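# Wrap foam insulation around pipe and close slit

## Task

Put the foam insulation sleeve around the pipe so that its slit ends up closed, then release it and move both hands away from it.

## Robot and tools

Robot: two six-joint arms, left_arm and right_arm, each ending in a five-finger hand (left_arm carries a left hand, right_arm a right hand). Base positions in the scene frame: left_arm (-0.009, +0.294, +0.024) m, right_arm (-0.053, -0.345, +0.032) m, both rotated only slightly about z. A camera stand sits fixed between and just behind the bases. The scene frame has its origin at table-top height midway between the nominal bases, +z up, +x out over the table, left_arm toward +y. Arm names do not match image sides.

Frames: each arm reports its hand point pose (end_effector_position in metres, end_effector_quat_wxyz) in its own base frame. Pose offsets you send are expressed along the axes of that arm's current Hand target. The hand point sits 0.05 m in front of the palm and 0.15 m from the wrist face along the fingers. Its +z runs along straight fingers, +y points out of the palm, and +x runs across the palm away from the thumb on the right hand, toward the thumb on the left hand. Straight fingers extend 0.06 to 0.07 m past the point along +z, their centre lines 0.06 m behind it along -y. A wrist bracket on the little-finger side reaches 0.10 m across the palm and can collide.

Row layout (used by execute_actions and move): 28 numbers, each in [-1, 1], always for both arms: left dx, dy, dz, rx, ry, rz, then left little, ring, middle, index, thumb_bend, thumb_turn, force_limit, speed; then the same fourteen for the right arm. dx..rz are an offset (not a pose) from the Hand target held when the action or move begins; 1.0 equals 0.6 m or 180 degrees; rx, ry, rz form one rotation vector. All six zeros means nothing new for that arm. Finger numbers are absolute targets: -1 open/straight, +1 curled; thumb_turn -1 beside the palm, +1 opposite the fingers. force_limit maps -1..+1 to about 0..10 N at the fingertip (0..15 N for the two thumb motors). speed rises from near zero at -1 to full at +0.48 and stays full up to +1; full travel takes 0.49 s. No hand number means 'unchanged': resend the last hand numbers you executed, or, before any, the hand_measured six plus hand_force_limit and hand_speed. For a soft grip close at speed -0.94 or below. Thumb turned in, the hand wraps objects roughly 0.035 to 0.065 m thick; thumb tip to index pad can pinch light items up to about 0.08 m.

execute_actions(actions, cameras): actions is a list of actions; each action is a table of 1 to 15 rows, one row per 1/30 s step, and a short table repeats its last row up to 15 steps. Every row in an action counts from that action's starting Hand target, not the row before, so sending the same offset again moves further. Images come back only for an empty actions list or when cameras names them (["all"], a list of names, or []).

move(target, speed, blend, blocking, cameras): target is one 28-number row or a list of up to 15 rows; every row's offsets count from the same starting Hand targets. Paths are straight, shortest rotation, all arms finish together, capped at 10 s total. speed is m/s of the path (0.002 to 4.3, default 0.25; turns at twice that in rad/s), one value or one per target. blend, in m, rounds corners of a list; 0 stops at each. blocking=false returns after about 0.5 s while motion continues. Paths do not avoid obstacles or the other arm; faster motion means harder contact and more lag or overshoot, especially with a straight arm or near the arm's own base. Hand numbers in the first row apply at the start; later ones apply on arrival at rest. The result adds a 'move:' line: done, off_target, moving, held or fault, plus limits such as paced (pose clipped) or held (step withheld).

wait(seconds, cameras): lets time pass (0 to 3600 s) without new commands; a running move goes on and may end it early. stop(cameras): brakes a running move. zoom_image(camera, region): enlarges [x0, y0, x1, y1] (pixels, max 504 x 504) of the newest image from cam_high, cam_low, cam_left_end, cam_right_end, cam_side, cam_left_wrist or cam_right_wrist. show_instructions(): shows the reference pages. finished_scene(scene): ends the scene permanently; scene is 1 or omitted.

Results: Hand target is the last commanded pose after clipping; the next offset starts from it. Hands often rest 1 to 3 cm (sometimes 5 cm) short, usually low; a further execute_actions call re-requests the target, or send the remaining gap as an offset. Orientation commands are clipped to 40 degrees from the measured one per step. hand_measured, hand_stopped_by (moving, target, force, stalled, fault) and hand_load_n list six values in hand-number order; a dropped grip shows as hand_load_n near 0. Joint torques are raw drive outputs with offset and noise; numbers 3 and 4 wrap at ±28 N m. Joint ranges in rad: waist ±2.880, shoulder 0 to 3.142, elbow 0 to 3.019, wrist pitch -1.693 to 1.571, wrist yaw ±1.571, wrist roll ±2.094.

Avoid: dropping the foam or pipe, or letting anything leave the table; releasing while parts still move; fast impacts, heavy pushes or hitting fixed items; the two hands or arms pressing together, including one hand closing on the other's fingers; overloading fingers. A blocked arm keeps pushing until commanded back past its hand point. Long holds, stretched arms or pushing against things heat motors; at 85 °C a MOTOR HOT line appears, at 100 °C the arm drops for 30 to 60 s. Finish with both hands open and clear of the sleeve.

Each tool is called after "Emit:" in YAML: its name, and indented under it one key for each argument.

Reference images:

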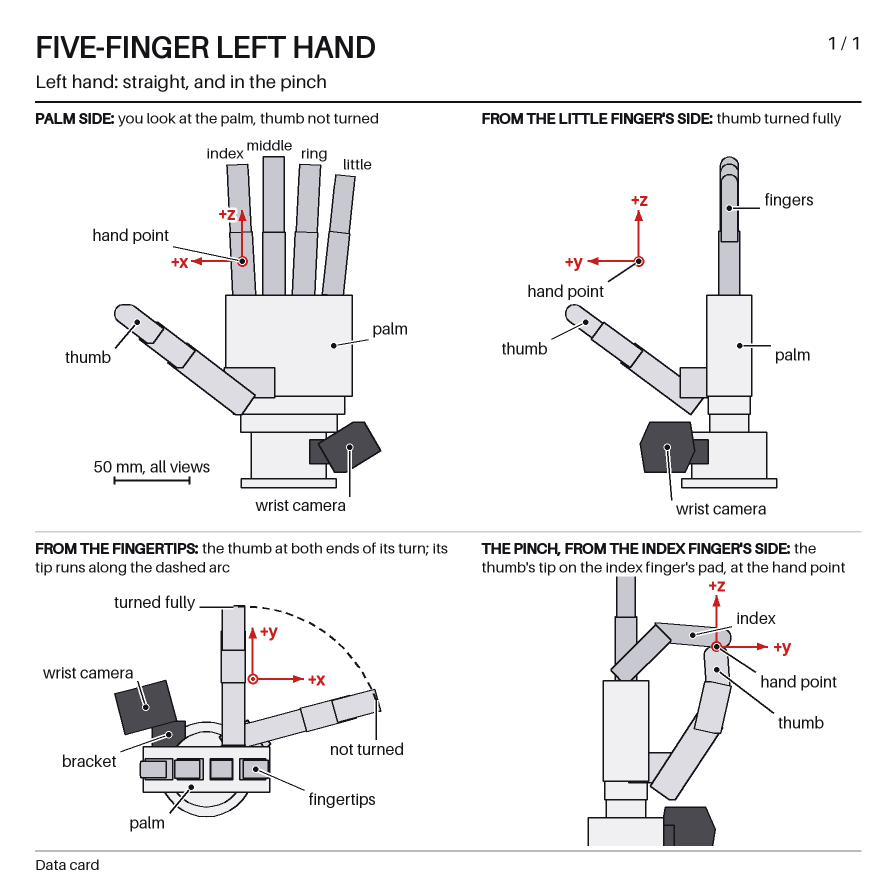

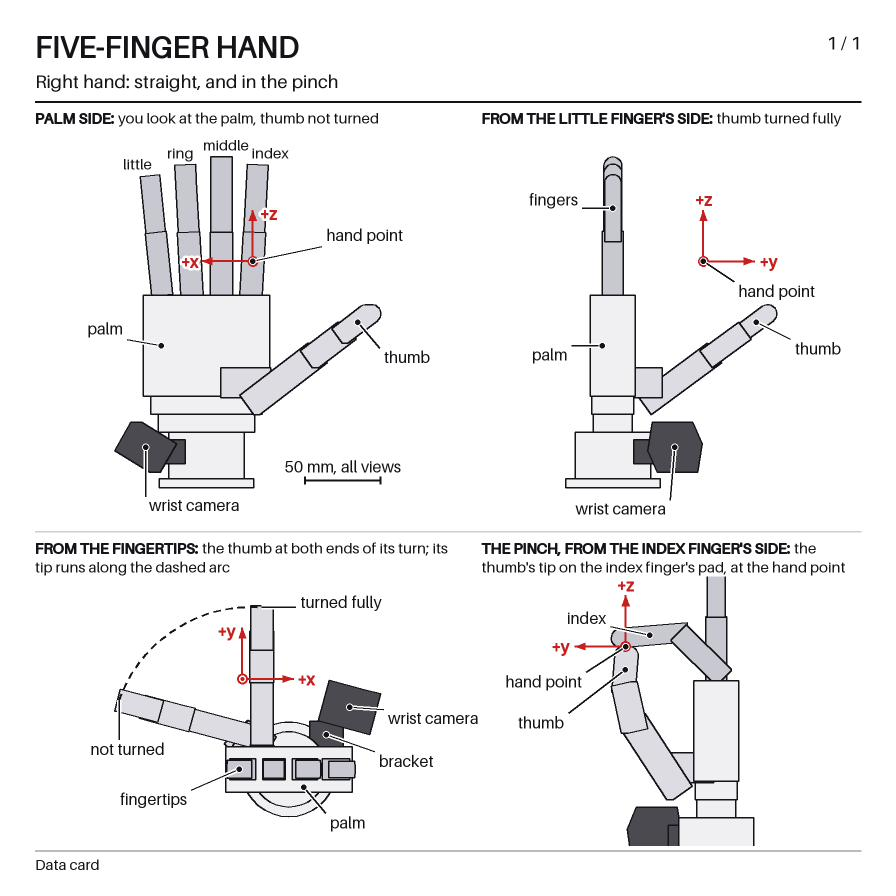

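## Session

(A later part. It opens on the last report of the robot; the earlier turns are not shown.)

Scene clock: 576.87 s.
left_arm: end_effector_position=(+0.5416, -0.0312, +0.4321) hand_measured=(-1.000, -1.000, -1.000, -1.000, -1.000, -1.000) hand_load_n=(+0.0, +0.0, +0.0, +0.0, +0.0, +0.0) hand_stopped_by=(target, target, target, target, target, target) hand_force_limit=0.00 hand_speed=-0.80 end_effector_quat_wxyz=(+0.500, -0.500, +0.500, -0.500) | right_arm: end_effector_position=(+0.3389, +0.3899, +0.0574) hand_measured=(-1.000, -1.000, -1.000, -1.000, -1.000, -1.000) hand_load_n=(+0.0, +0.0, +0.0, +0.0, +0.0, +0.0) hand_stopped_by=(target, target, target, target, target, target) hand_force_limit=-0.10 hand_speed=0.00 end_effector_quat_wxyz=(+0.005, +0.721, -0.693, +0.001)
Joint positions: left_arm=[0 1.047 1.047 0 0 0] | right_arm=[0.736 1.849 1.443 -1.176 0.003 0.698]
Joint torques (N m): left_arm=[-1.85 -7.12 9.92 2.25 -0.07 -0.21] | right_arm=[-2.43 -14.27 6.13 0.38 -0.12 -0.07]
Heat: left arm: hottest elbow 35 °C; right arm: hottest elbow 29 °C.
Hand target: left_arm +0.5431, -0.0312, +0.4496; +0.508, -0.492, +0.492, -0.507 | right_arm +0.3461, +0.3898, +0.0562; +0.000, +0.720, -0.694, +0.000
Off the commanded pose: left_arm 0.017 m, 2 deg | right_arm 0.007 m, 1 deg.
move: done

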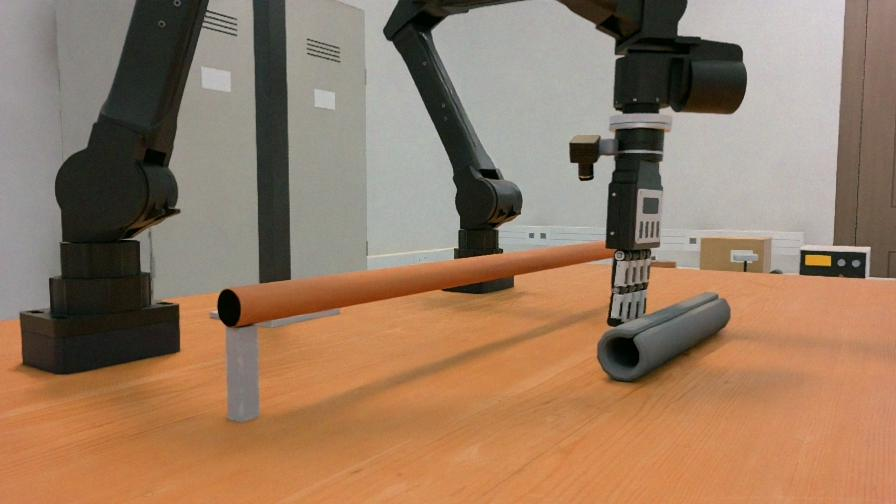

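Emit:
move:
  target: [0,0,0,0,0,0,-1,-1,-1,-1,-1,-1,0,-0.8, 0.0056,-0.15,-0.01,0,0,0,-1,-1,-1,-1,-1,-1,-0.1,0]
  speed: 0.04
  cameras: ["cam_high","cam_left_end","cam_side"]

Scene clock: 579.70 s.
left_arm: end_effector_position=(+0.5416, -0.0312, +0.4321) hand_measured=(-1.000, -1.000, -1.000, -1.000, -1.000, -1.000) hand_load_n=(-0.5, +0.0, +0.0, +0.0, +0.0, +0.0) hand_stopped_by=(target, target, target, target, target, target) hand_force_limit=0.00 hand_speed=-0.80 end_effector_quat_wxyz=(+0.500, -0.500, +0.500, -0.500) | right_arm: end_effector_position=(+0.4217, +0.3867, +0.0543) hand_measured=(-1.000, -1.000, -1.000, -1.000, -1.000, -1.000) hand_load_n=(+0.0, +0.0, +0.0, +0.0, +0.0, +0.0) hand_stopped_by=(target, target, target, target, target, target) hand_force_limit=-0.10 hand_speed=0.00 end_effector_quat_wxyz=(+0.010, +0.721, -0.693, +0.000)
Joint positions: left_arm=[0 1.047 1.047 0 0 0] | right_arm=[0.64 2.012 1.687 -1.266 0.003 0.601]
Joint torques (N m): left_arm=[-1.67 -7 9.95 2.4 -0.07 -0.21] | right_arm=[-2.73 -15.91 8.79 -0.51 -0.1 -0.11]
Heat: left arm: hottest elbow 35 °C; right arm: hottest elbow 29 °C.
Hand target: left_arm +0.5431, -0.0312, +0.4496; +0.508, -0.492, +0.492, -0.507 | right_arm +0.4362, +0.3895, +0.0621; +0.000, +0.720, -0.694, +0.000
Off the commanded pose: left_arm 0.017 m, 2 deg | right_arm 0.017 m, 1 deg.
move: off_target (right_arm)

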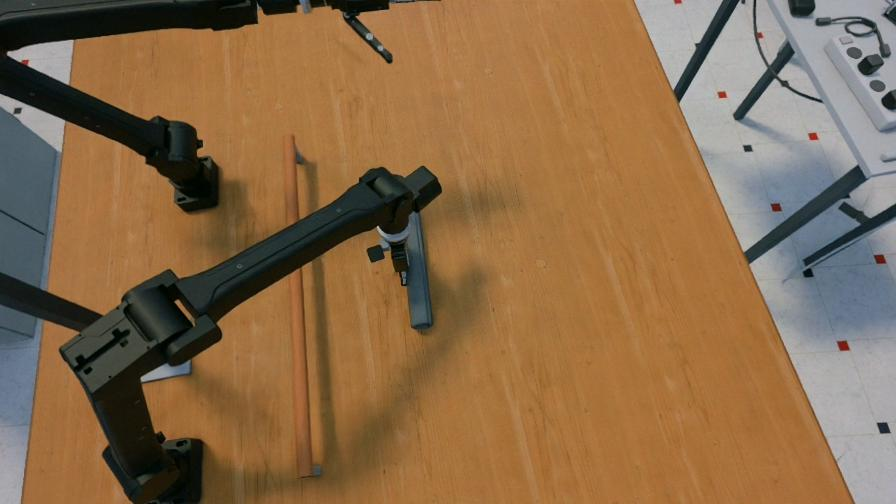

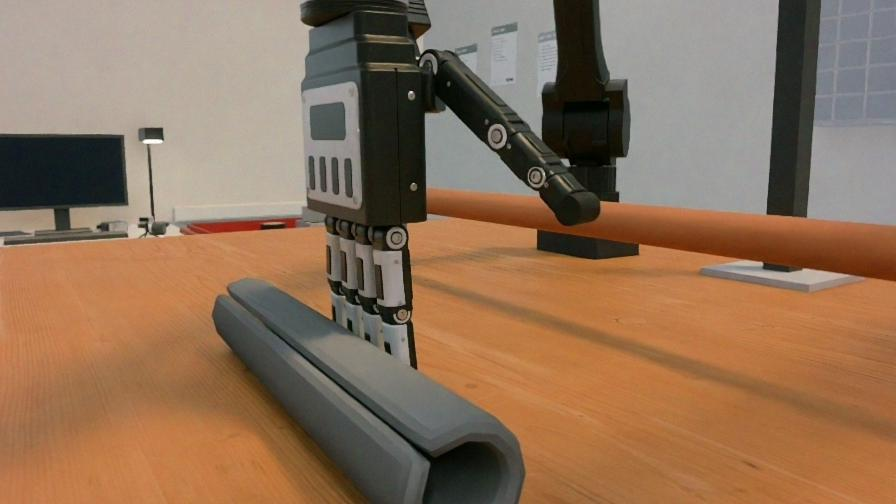

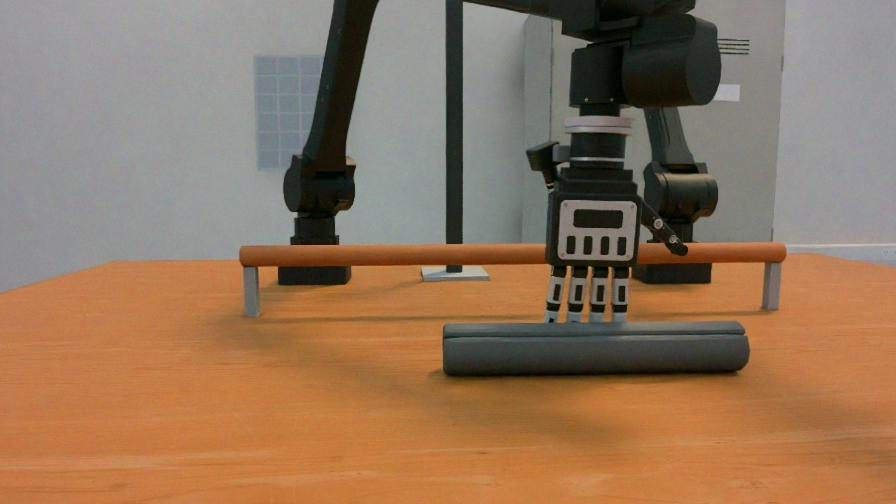

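Emit:
move:
  target:
    - [0,0,0,0,0,0,-1,-1,-1,-1,-1,-1,0,-0.8, -0.0019,0.05,-0.15,0,0,0,-1,-1,-1,-1,-1,-1,-0.1,0]
    - [0,0,0,0,0,0,-1,-1,-1,-1,-1,-1,0,-0.8, -0.0029,-0.0351,-0.15,0.3611,0,0,-1,-1,-1,-1,-1,-1,-0.1,0]
    - [0,0,0,0,0,0,-1,-1,-1,-1,-1,-1,0,-0.8, -0.0029,-0.0351,0.0533,0.3611,0,0,-1,-1,-1,-1,-1,-1,-0.1,0]
  speed: [0.1,0.25,0.06]
  cameras: ["cam_high","cam_left_end","cam_right_end","cam_side"]

Scene clock: 587.00 s.
left_arm: end_effector_position=(+0.5416, -0.0312, +0.4321) hand_measured=(-1.000, -1.000, -1.000, -1.000, -1.000, -1.000) hand_load_n=(-0.5, +0.0, -0.5, +0.0, +0.0, +0.0) hand_stopped_by=(target, target, target, target, target, target) hand_force_limit=0.00 hand_speed=-0.80 end_effector_quat_wxyz=(+0.500, -0.500, +0.500, -0.500) | right_arm: end_effector_position=(+0.4581, +0.3837, +0.0288) hand_measured=(-1.000, -1.000, -1.000, -1.000, -1.000, -1.000) hand_load_n=(-0.5, +0.0, +0.0, +0.0, +0.0, +0.0) hand_stopped_by=(target, target, target, target, target, target) hand_force_limit=-0.10 hand_speed=0.00 end_effector_quat_wxyz=(-0.379, +0.606, -0.591, +0.373)
Joint positions: left_arm=[0 1.047 1.047 0 0 0] | right_arm=[0.847 1.734 0.901 0.215 0.724 0.436]
Joint torques (N m): left_arm=[-1.79 -6.95 9.95 2.37 -0.07 -0.21] | right_arm=[-0.67 -11.63 5.45 1.84 0.39 -0.06]
Heat: left arm: hottest elbow 35 °C; right arm: hottest elbow 29 °C.
Hand target: left_arm +0.5431, -0.0312, +0.4496; +0.508, -0.492, +0.492, -0.507 | right_arm +0.4571, +0.3920, +0.0301; -0.387, +0.607, -0.586, +0.373
Off the commanded pose: left_arm 0.017 m, 2 deg | right_arm 0.008 m, 1 deg.
move: done

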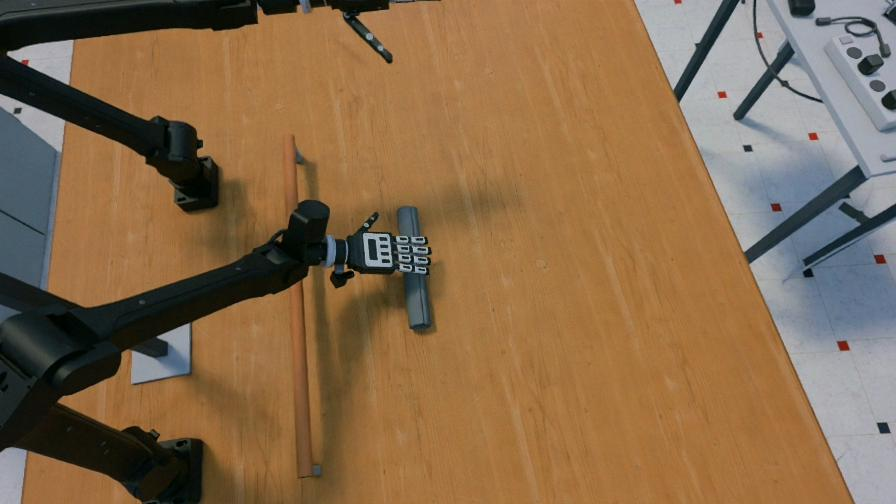

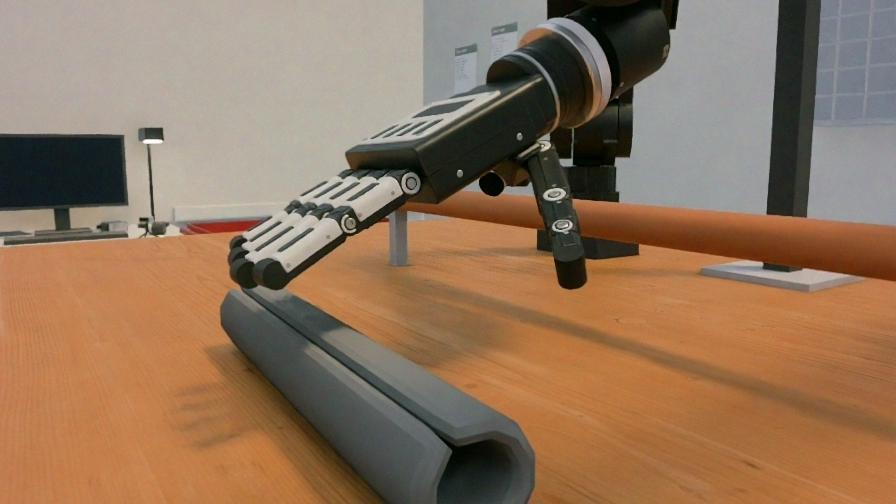

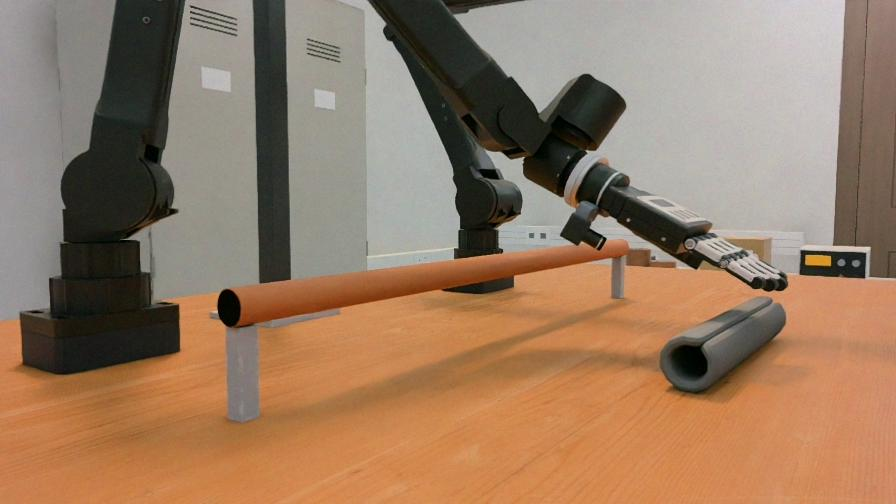

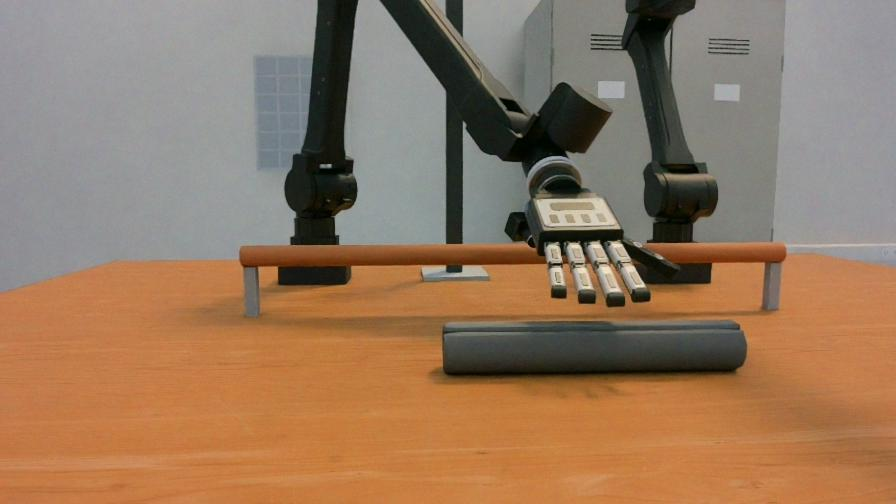

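Emit:
move:
  target: [0,0,0,0,0,0,-1,-1,-1,-1,-1,-1,0,-0.8, -0.0053,0.0797,0.0264,0,0,0,-1,-1,-1,-1,-1,-1,-0.1,0]
  speed: 0.05
  cameras: ["cam_left_end","cam_right_end"]

Scene clock: 588.67 s.
left_arm: end_effector_position=(+0.5416, -0.0312, +0.4321) hand_measured=(-1.000, -1.000, -1.000, -1.000, -1.000, -1.000) hand_load_n=(+0.0, +0.0, +0.0, +0.0, +0.0, -0.5) hand_stopped_by=(target, target, target, target, target, target) hand_force_limit=0.00 hand_speed=-0.80 end_effector_quat_wxyz=(+0.500, -0.500, +0.500, -0.500) | right_arm: end_effector_position=(+0.4562, +0.3874, -0.0140) hand_measured=(-1.000, -1.000, -1.000, -1.000, -1.000, -1.000) hand_load_n=(+0.0, +0.0, +0.0, +0.0, +0.0, -0.5) hand_stopped_by=(target, target, target, target, target, target) hand_force_limit=-0.10 hand_speed=0.00 end_effector_quat_wxyz=(-0.383, +0.603, -0.589, +0.376)
Joint positions: left_arm=[0 1.047 1.047 0 0 0] | right_arm=[0.858 1.838 0.88 0.349 0.738 0.436]
Joint torques (N m): left_arm=[-1.67 -6.89 9.95 2.33 -0.09 -0.19] | right_arm=[-0.32 -11.28 4.53 1.65 0.27 0.08]
Heat: left arm: hottest elbow 35 °C; right arm: hottest elbow 29 °C.
Hand target: left_arm +0.5431, -0.0312, +0.4496; +0.508, -0.492, +0.492, -0.507 | right_arm +0.4513, +0.3951, -0.0196; -0.387, +0.607, -0.586, +0.373
Off the commanded pose: left_arm 0.017 m, 2 deg | right_arm 0.011 m, 1 deg.
move: off_target (right_arm)

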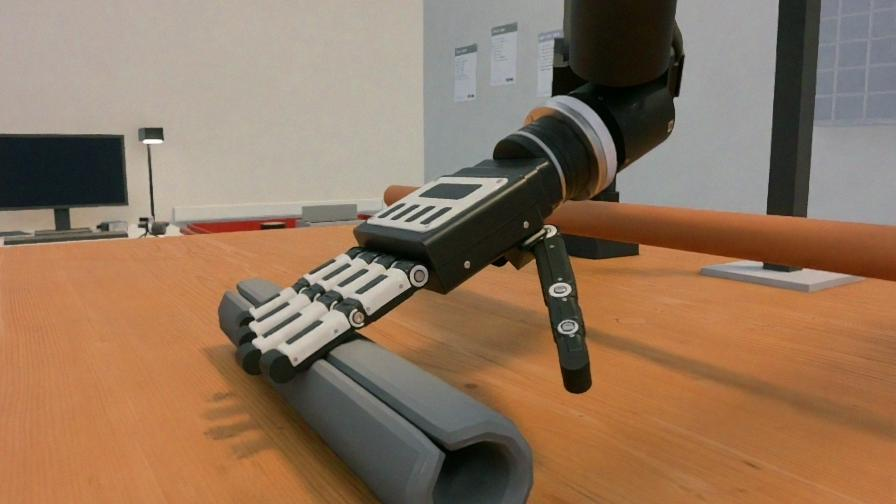

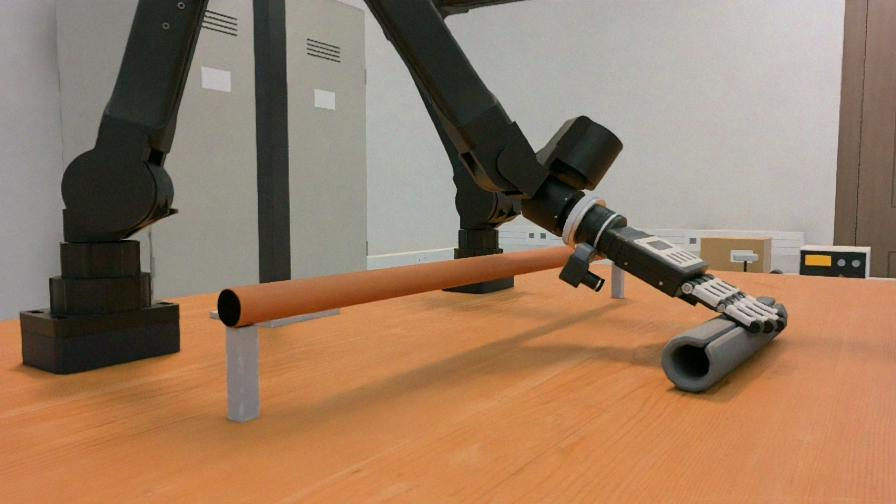

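Emit:
move:
  target: [0,0,0,0,0,0,-1,-1,-1,-1,-1,-1,0,-0.8, 0,-0.0538,0.1425,0,0,0,-1,-1,-1,-1,-1,-1,-0.1,0]
  speed: 0.06
  cameras: ["cam_left_end","cam_right_end","cam_high"]

Scene clock: 591.00 s.
left_arm: end_effector_position=(+0.5416, -0.0312, +0.4321) hand_measured=(-1.000, -1.000, -1.000, -1.000, -1.000, -1.000) hand_load_n=(+0.0, +0.0, +0.0, +0.0, +0.5, +0.0) hand_stopped_by=(target, target, target, target, target, target) hand_force_limit=0.00 hand_speed=-0.80 end_effector_quat_wxyz=(+0.500, -0.500, +0.500, -0.500) | right_arm: end_effector_position=(+0.5287, +0.3949, -0.0293) hand_measured=(-1.000, -1.000, -1.000, -1.000, -1.000, -1.000) hand_load_n=(+0.0, +0.0, +0.0, +0.0, +0.0, +0.0) hand_stopped_by=(target, target, target, target, target, target) hand_force_limit=-0.10 hand_speed=0.00 end_effector_quat_wxyz=(-0.383, +0.611, -0.585, +0.371)
Joint positions: left_arm=[0 1.047 1.047 0 0 0] | right_arm=[0.757 1.967 1.042 0.359 0.636 0.354]
Joint torques (N m): left_arm=[-1.67 -7.18 9.96 2.29 -0.08 -0.19] | right_arm=[-2.37 -13.27 6.91 1.07 0.04 0]
Heat: left arm: hottest elbow 35 °C; right arm: hottest elbow 29 °C.
Hand target: left_arm +0.5431, -0.0312, +0.4496; +0.508, -0.492, +0.492, -0.507 | right_arm +0.5422, +0.3983, -0.0268; -0.387, +0.607, -0.586, +0.373
Off the commanded pose: left_arm 0.017 m, 2 deg | right_arm 0.014 m, 1 deg.
move: off_target (right_arm)
Images, in order (width x height): cam_high 896x504, cam_left_end 896x504, cam_right_end 896x504.

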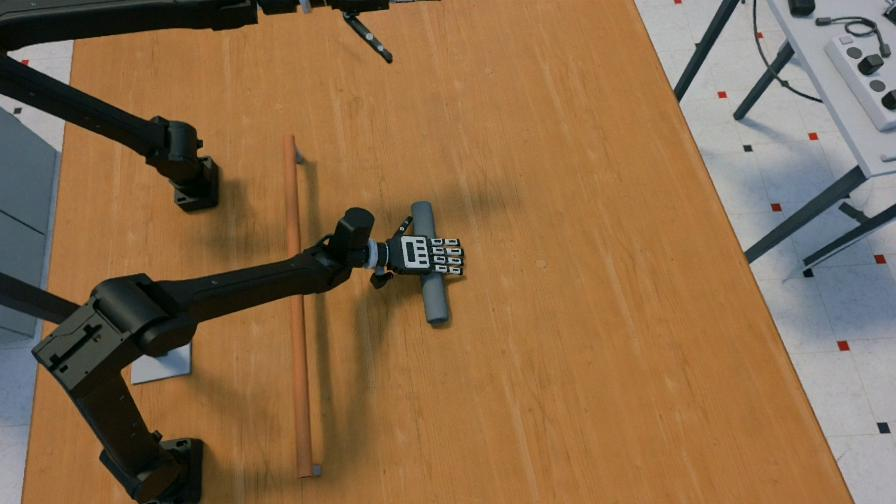

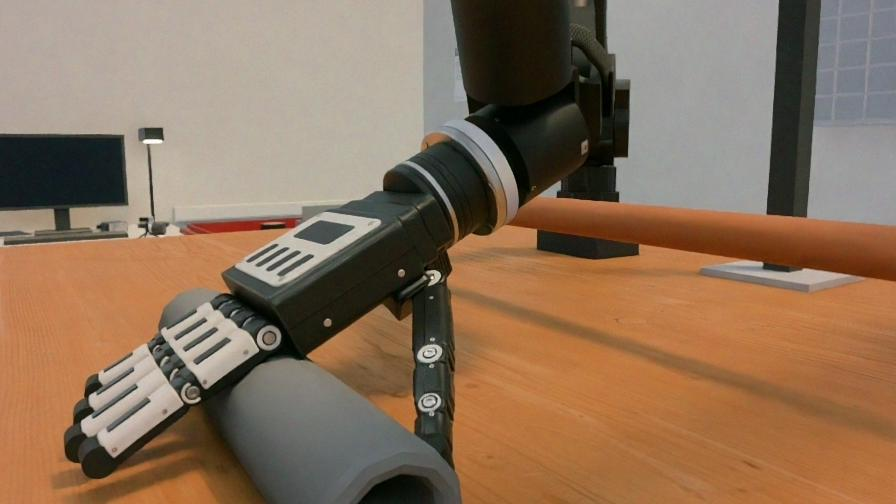

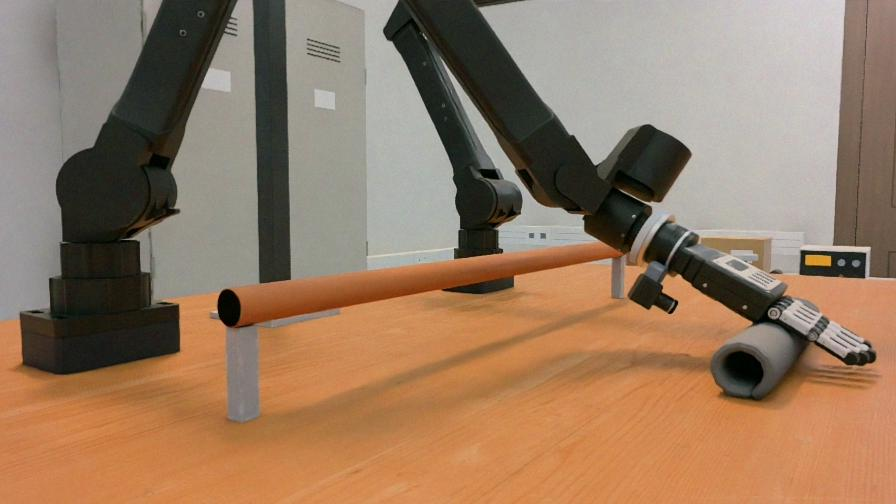

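Emit:
zoom_image:
  camera: "cam_right_end"
  region: [700, 320, 800, 410]

Scaled by 5.040.

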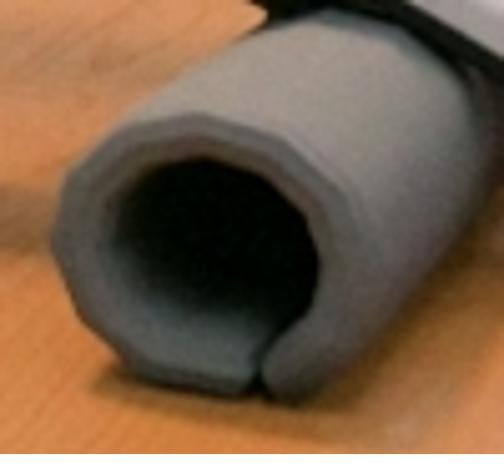

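Emit:
move:
  target: [0,0,0,0,0,0,-1,-1,-1,-1,-1,-1,0,-0.8, 0,-0.12,0,0,0,0,-1,-1,-1,-1,-1,-1,-0.1,0]
  speed: 0.1
  cameras: ["cam_left_end","cam_right_end","cam_high"]

Scene clock: 592.57 s.
left_arm: end_effector_position=(+0.5416, -0.0312, +0.4321) hand_measured=(-1.000, -1.000, -1.000, -1.000, -1.000, -1.000) hand_load_n=(+0.0, +0.0, +0.0, +0.0, +0.0, +0.0) hand_stopped_by=(target, target, target, target, target, target) hand_force_limit=0.00 hand_speed=-0.80 end_effector_quat_wxyz=(+0.500, -0.500, +0.500, -0.500) | right_arm: end_effector_position=(+0.5553, +0.3949, +0.0097) hand_measured=(-1.000, -1.000, -1.000, -1.000, -1.000, -1.000) hand_load_n=(+0.0, +0.0, +0.0, +0.0, +0.0, -0.5) hand_stopped_by=(target, target, target, target, target, target) hand_force_limit=-0.10 hand_speed=0.00 end_effector_quat_wxyz=(-0.370, +0.620, -0.586, +0.368)
Joint positions: left_arm=[0 1.047 1.047 0 0 0] | right_arm=[0.722 1.92 1.136 0.197 0.604 0.334]
Joint torques (N m): left_arm=[-1.49 -7.06 9.95 2.36 -0.07 -0.19] | right_arm=[-2.49 -16.56 7.86 0.85 0.14 -0.03]
Heat: left arm: hottest elbow 35 °C; right arm: hottest elbow 29 °C.
Hand target: left_arm +0.5431, -0.0312, +0.4496; +0.508, -0.492, +0.492, -0.507 | right_arm +0.5726, +0.3996, +0.0386; -0.387, +0.607, -0.586, +0.373
Off the commanded pose: left_arm 0.017 m, 2 deg | right_arm 0.034 m, 3 deg.
move: off_target (right_arm)
Images, in order (width x height): cam_high 896x504, cam_left_end 896x504, cam_right_end 896x504.

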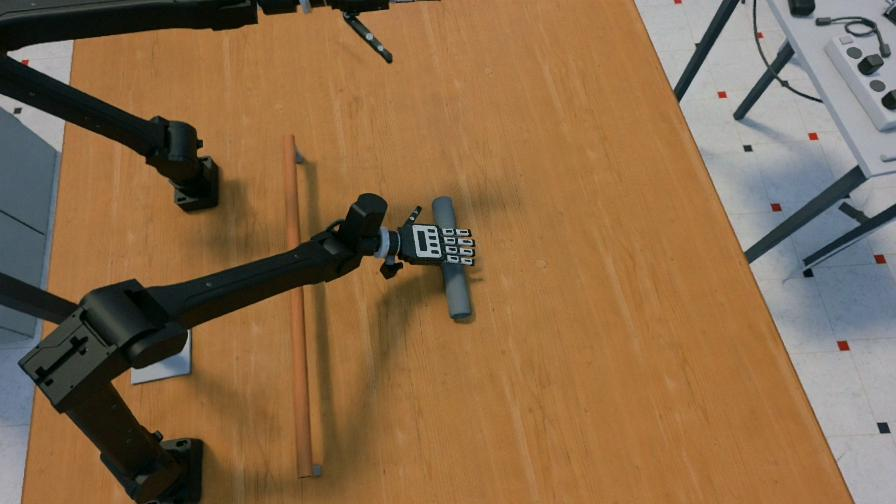

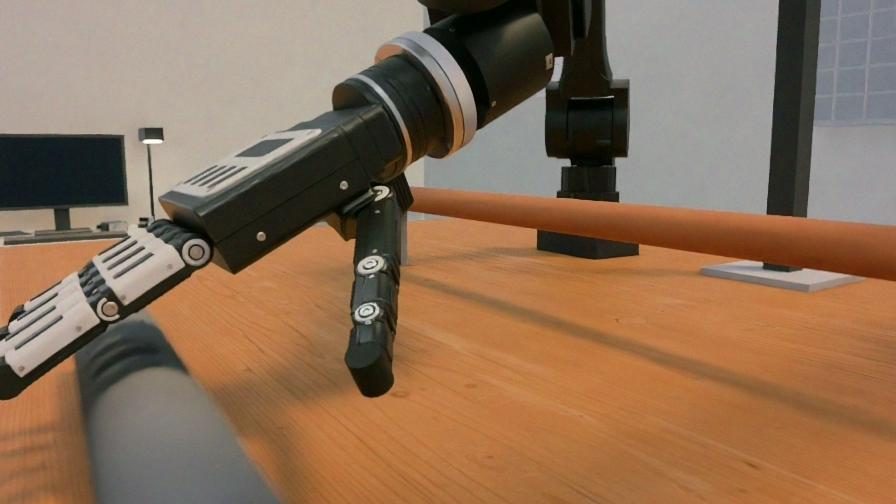

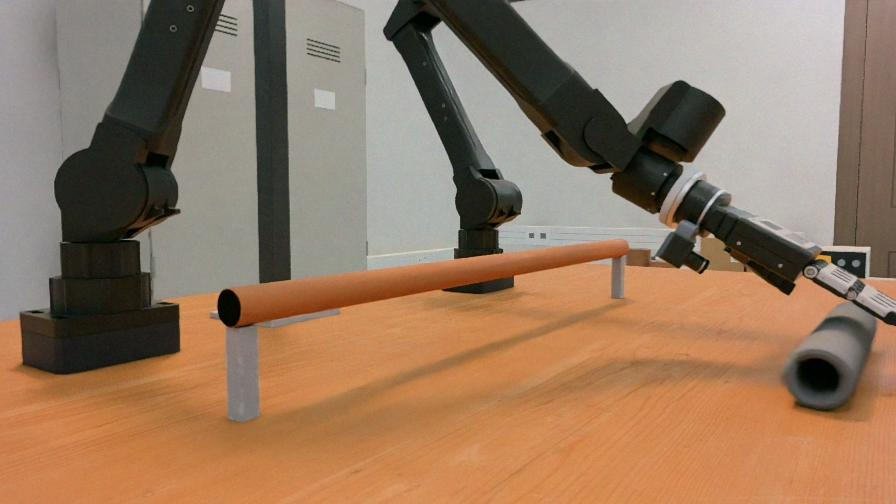

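Emit:
wait:
  seconds: 1.0
  cameras: ["cam_left_end","cam_right_end","cam_high"]

Scene clock: 593.63 s.
left_arm: end_effector_position=(+0.5416, -0.0312, +0.4321) hand_measured=(-1.000, -1.000, -1.000, -1.000, -1.000, -1.000) hand_load_n=(+0.0, +0.0, +0.0, +0.0, +0.0, -0.5) hand_stopped_by=(target, target, target, target, target, target) hand_force_limit=0.00 hand_speed=-0.80 end_effector_quat_wxyz=(+0.500, -0.500, +0.500, -0.500) | right_arm: end_effector_position=(+0.5553, +0.3949, +0.0097) hand_measured=(-1.000, -1.000, -1.000, -1.000, -1.000, -1.000) hand_load_n=(+0.0, +0.0, +0.0, +0.0, +0.0, +0.0) hand_stopped_by=(target, target, target, target, target, target) hand_force_limit=-0.10 hand_speed=0.00 end_effector_quat_wxyz=(-0.370, +0.620, -0.586, +0.368)
Joint positions: left_arm=[0 1.047 1.047 0 0 0] | right_arm=[0.722 1.92 1.136 0.197 0.604 0.334]
Joint torques (N m): left_arm=[-1.73 -7.24 9.96 2.3 -0.07 -0.2] | right_arm=[-2.32 -16.32 7.83 0.84 0.16 -0.04]
Heat: left arm: hottest elbow 35 °C; right arm: hottest elbow 29 °C.
Hand target: left_arm +0.5431, -0.0312, +0.4496; +0.508, -0.492, +0.492, -0.507 | right_arm +0.5726, +0.3996, +0.0386; -0.387, +0.607, -0.586, +0.373
Off the commanded pose: left_arm 0.017 m, 2 deg | right_arm 0.034 m, 3 deg.
wait: 1.00 s; at rest by 0.10 s
Images, in order (width x height): cam_high 896x504, cam_left_end 896x504, cam_right_end 896x504.

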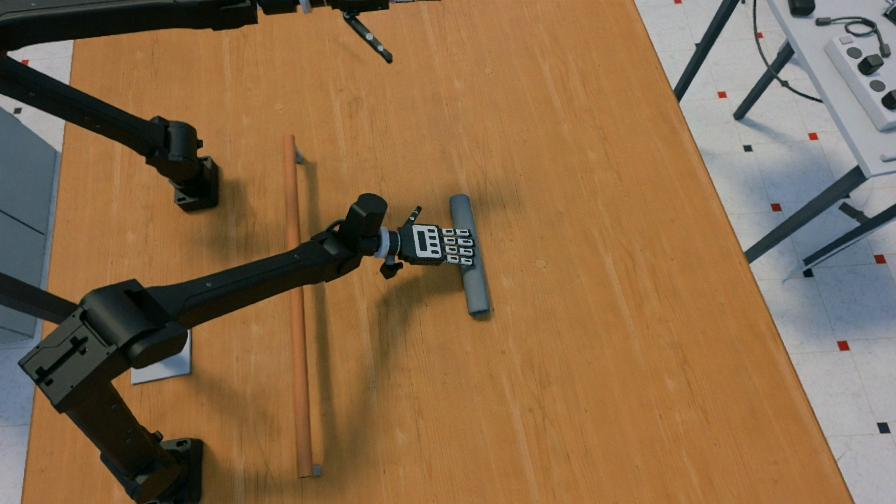

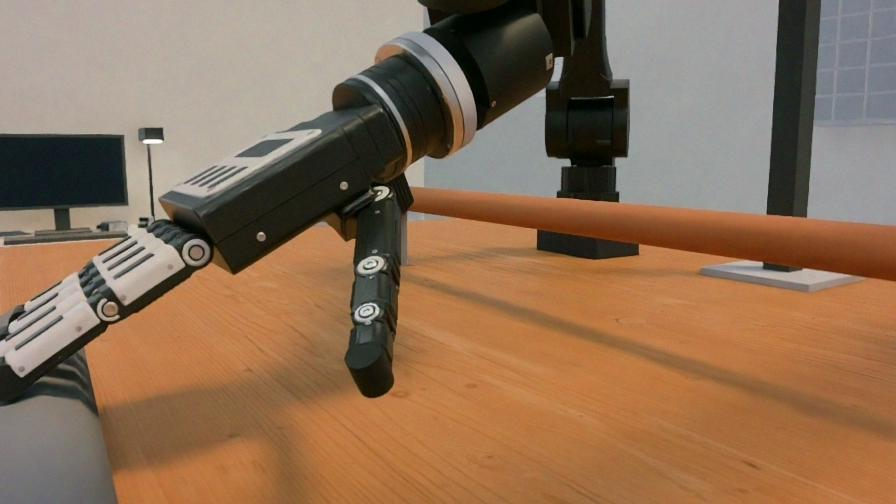

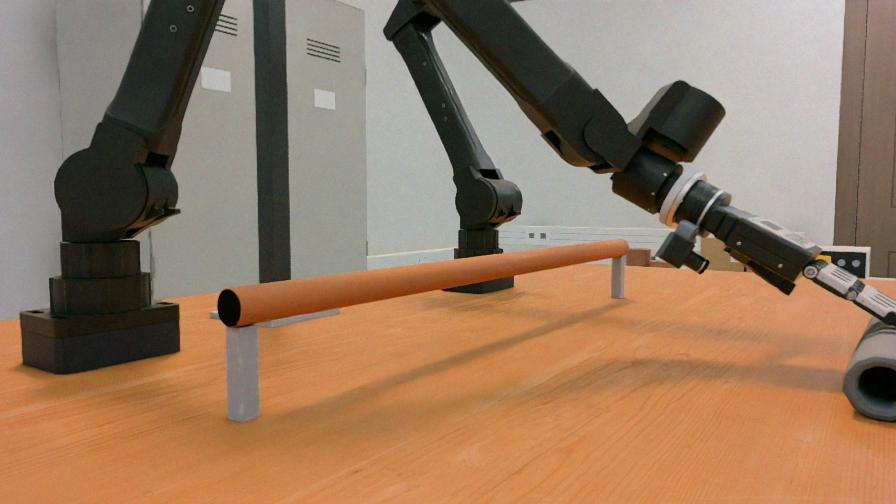

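Emit:
wait:
  seconds: 0.3
  cameras: ["cam_high","cam_side"]

Scene clock: 594.03 s.
left_arm: end_effector_position=(+0.5416, -0.0312, +0.4321) hand_measured=(-1.000, -1.000, -1.000, -1.000, -1.000, -1.000) hand_load_n=(+0.0, +0.0, +0.0, +0.0, +0.0, -0.5) hand_stopped_by=(target, target, target, target, target, target) hand_force_limit=0.00 hand_speed=-0.80 end_effector_quat_wxyz=(+0.500, -0.500, +0.500, -0.500) | right_arm: end_effector_position=(+0.5553, +0.3949, +0.0097) hand_measured=(-1.000, -1.000, -1.000, -1.000, -1.000, -1.000) hand_load_n=(+0.0, +0.0, +0.0, +0.0, +0.0, +0.0) hand_stopped_by=(target, target, target, target, target, target) hand_force_limit=-0.10 hand_speed=0.00 end_effector_quat_wxyz=(-0.370, +0.620, -0.586, +0.368)
Joint positions: left_arm=[0 1.047 1.047 0 0 0] | right_arm=[0.722 1.92 1.136 0.197 0.604 0.334]
Joint torques (N m): left_arm=[-1.9 -7.06 9.95 2.29 -0.06 -0.21] | right_arm=[-2.55 -16.15 7.73 0.83 0.18 -0.05]
Heat: left arm: hottest elbow 35 °C; right arm: hottest elbow 29 °C.
Hand target: left_arm +0.5431, -0.0312, +0.4496; +0.508, -0.492, +0.492, -0.507 | right_arm +0.5726, +0.3996, +0.0386; -0.387, +0.607, -0.586, +0.373
Off the commanded pose: left_arm 0.017 m, 2 deg | right_arm 0.034 m, 3 deg.
wait: 0.30 s; at rest by 0.07 s

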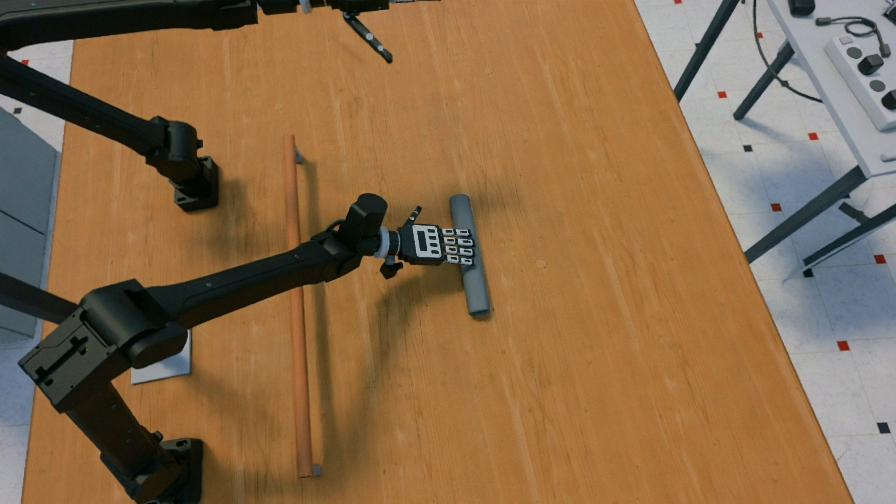

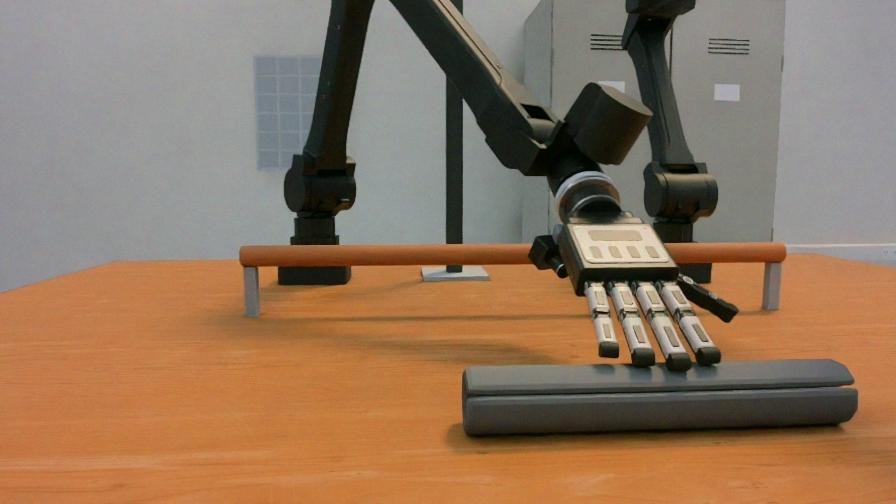

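Emit:
move:
  target:
    - [0,0,0,0,0,0,-1,-1,-1,-1,-1,-1,0,-0.8, 0,-0.1661,-0.0776,0,0,0,-1,-1,-1,-1,-1,-1,-0.1,0]
    - [0,0,0,0,0,0,-1,-1,-1,-1,-1,-1,0,-0.8, 0.002,-0.2037,-0.0363,-0.3611,0,0,-1,-1,-1,-1,-1,-1,-0.1,0]
    - [0,0,0,0,0,0,-1,-1,-1,-1,-1,-1,0,-0.8, 0.002,-0.0473,0.0368,-0.3611,0,0,-1,-1,-1,-1,-1,-1,-0.1,0]
  speed: [0.15,0.25,0.08]
  cameras: ["cam_high","cam_side"]

Scene clock: 602.00 s.
left_arm: end_effector_position=(+0.5416, -0.0312, +0.4321) hand_measured=(-1.000, -1.000, -1.000, -1.000, -1.000, -1.000) hand_load_n=(+0.0, +0.0, +0.0, +0.0, +0.0, -0.5) hand_stopped_by=(target, target, target, target, target, target) hand_force_limit=0.00 hand_speed=-0.80 end_effector_quat_wxyz=(+0.500, -0.500, +0.500, -0.500) | right_arm: end_effector_position=(+0.5978, +0.4009, +0.0534) hand_measured=(-1.000, -1.000, -1.000, -1.000, -1.000, -1.000) hand_load_n=(+0.5, +0.0, +0.0, +0.0, -0.5, +0.0) hand_stopped_by=(target, target, target, target, target, target) hand_force_limit=-0.10 hand_speed=0.00 end_effector_quat_wxyz=(-0.001, +0.718, -0.696, -0.002)
Joint positions: left_arm=[0 1.047 1.047 0 0 0] | right_arm=[0.514 2.569 2.681 -1.682 -0.004 0.483]
Joint torques (N m): left_arm=[-1.85 -6.95 10 2.35 -0.07 -0.19] | right_arm=[-2.49 -20.54 8.79 -0.28 0.07 -0.05]
Heat: left arm: hottest elbow 35 °C; right arm: hottest elbow 29 °C.
Hand target: left_arm +0.5431, -0.0312, +0.4496; +0.508, -0.492, +0.492, -0.507 | right_arm +0.6046, +0.3994, +0.0550; +0.000, +0.720, -0.694, +0.000
Off the commanded pose: left_arm 0.017 m, 2 deg | right_arm 0.007 m, 0 deg.
joint sent to its limit (right arm) — joint 4 (wrist pitch), lower limit. The joint targets still meet the commanded pose.
move: done

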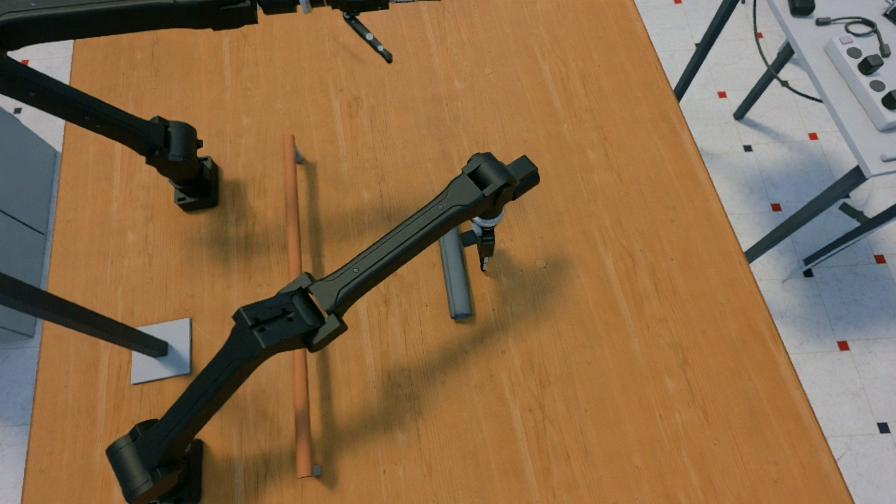

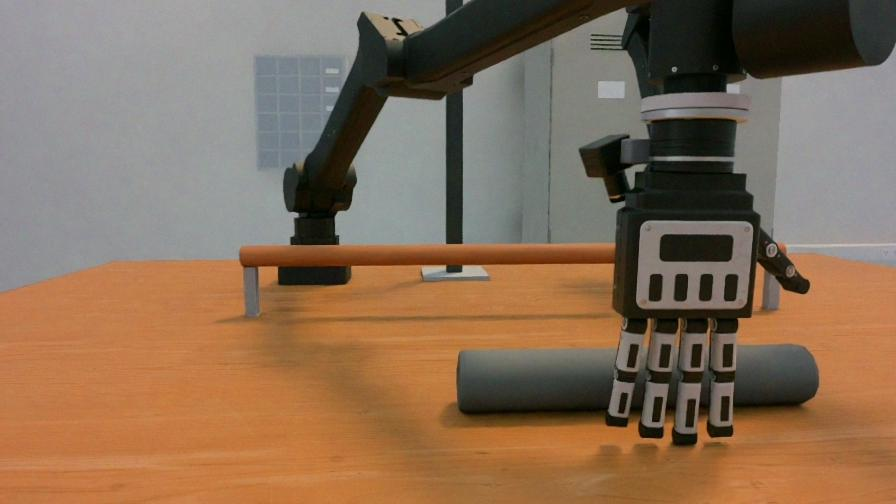

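Emit:
move:
  target: [0,0,0,0,0,0,-1,-1,-1,-1,-1,-1,0,-0.8, 0.0142,0.2467,-0.005,0,0,0,-1,-1,-1,-1,-1,-1,-0.1,0]
  speed: 0.06
  cameras: ["cam_high","cam_left_end","cam_right_end"]

Scene clock: 605.17 s.
left_arm: end_effector_position=(+0.5416, -0.0312, +0.4321) hand_measured=(-1.000, -1.000, -1.000, -1.000, -1.000, -1.000) hand_load_n=(+0.0, -0.5, -0.5, -0.5, +0.0, +0.0) hand_stopped_by=(target, target, target, target, target, target) hand_force_limit=0.00 hand_speed=-0.80 end_effector_quat_wxyz=(+0.500, -0.500, +0.500, -0.500) | right_arm: end_effector_position=(+0.4609, +0.3773, +0.0479) hand_measured=(-1.000, -1.000, -1.000, -1.000, -1.000, -1.000) hand_load_n=(+0.0, +0.0, +0.0, +0.0, -0.5, +0.0) hand_stopped_by=(target, target, target, target, target, target) hand_force_limit=-0.10 hand_speed=0.00 end_effector_quat_wxyz=(+0.011, +0.717, -0.697, -0.003)
Joint positions: left_arm=[0 1.047 1.047 0 0 0] | right_arm=[0.589 2.088 1.793 -1.299 -0.001 0.559]
Joint torques (N m): left_arm=[-1.67 -7.24 9.95 2.37 -0.06 -0.19] | right_arm=[-0.21 -18.43 5.76 0.03 0.03 0.09]
Heat: left arm: hottest elbow 35 °C; right arm: hottest elbow 29 °C.
Hand target: left_arm +0.5431, -0.0312, +0.4496; +0.508, -0.492, +0.492, -0.507 | right_arm +0.4571, +0.3855, +0.0579; +0.000, +0.720, -0.694, +0.000
Off the commanded pose: left_arm 0.017 m, 2 deg | right_arm 0.014 m, 1 deg.
move: off_target (right_arm)

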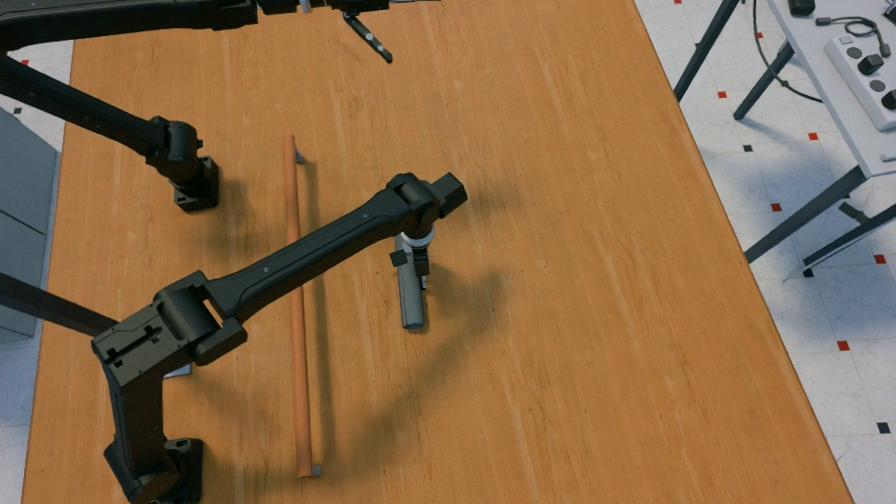

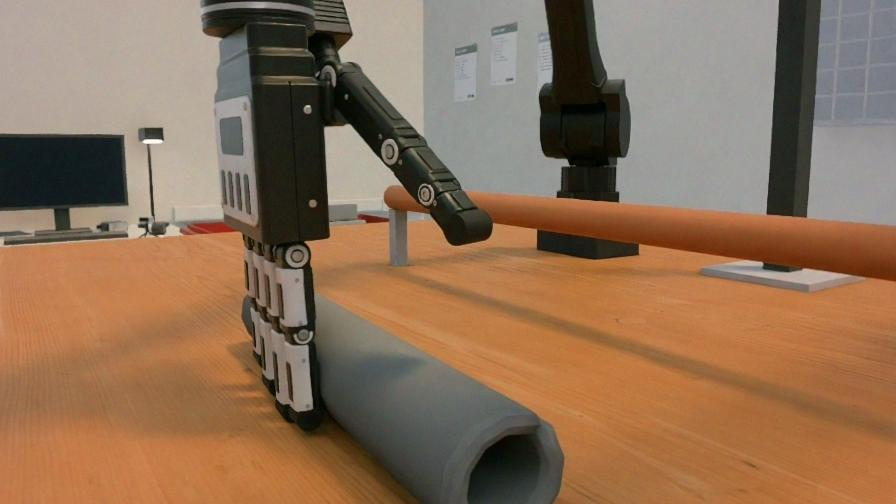

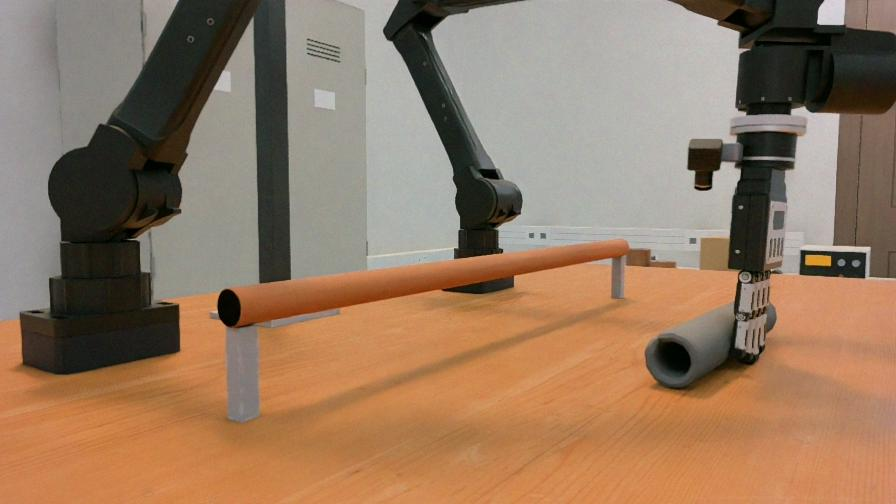

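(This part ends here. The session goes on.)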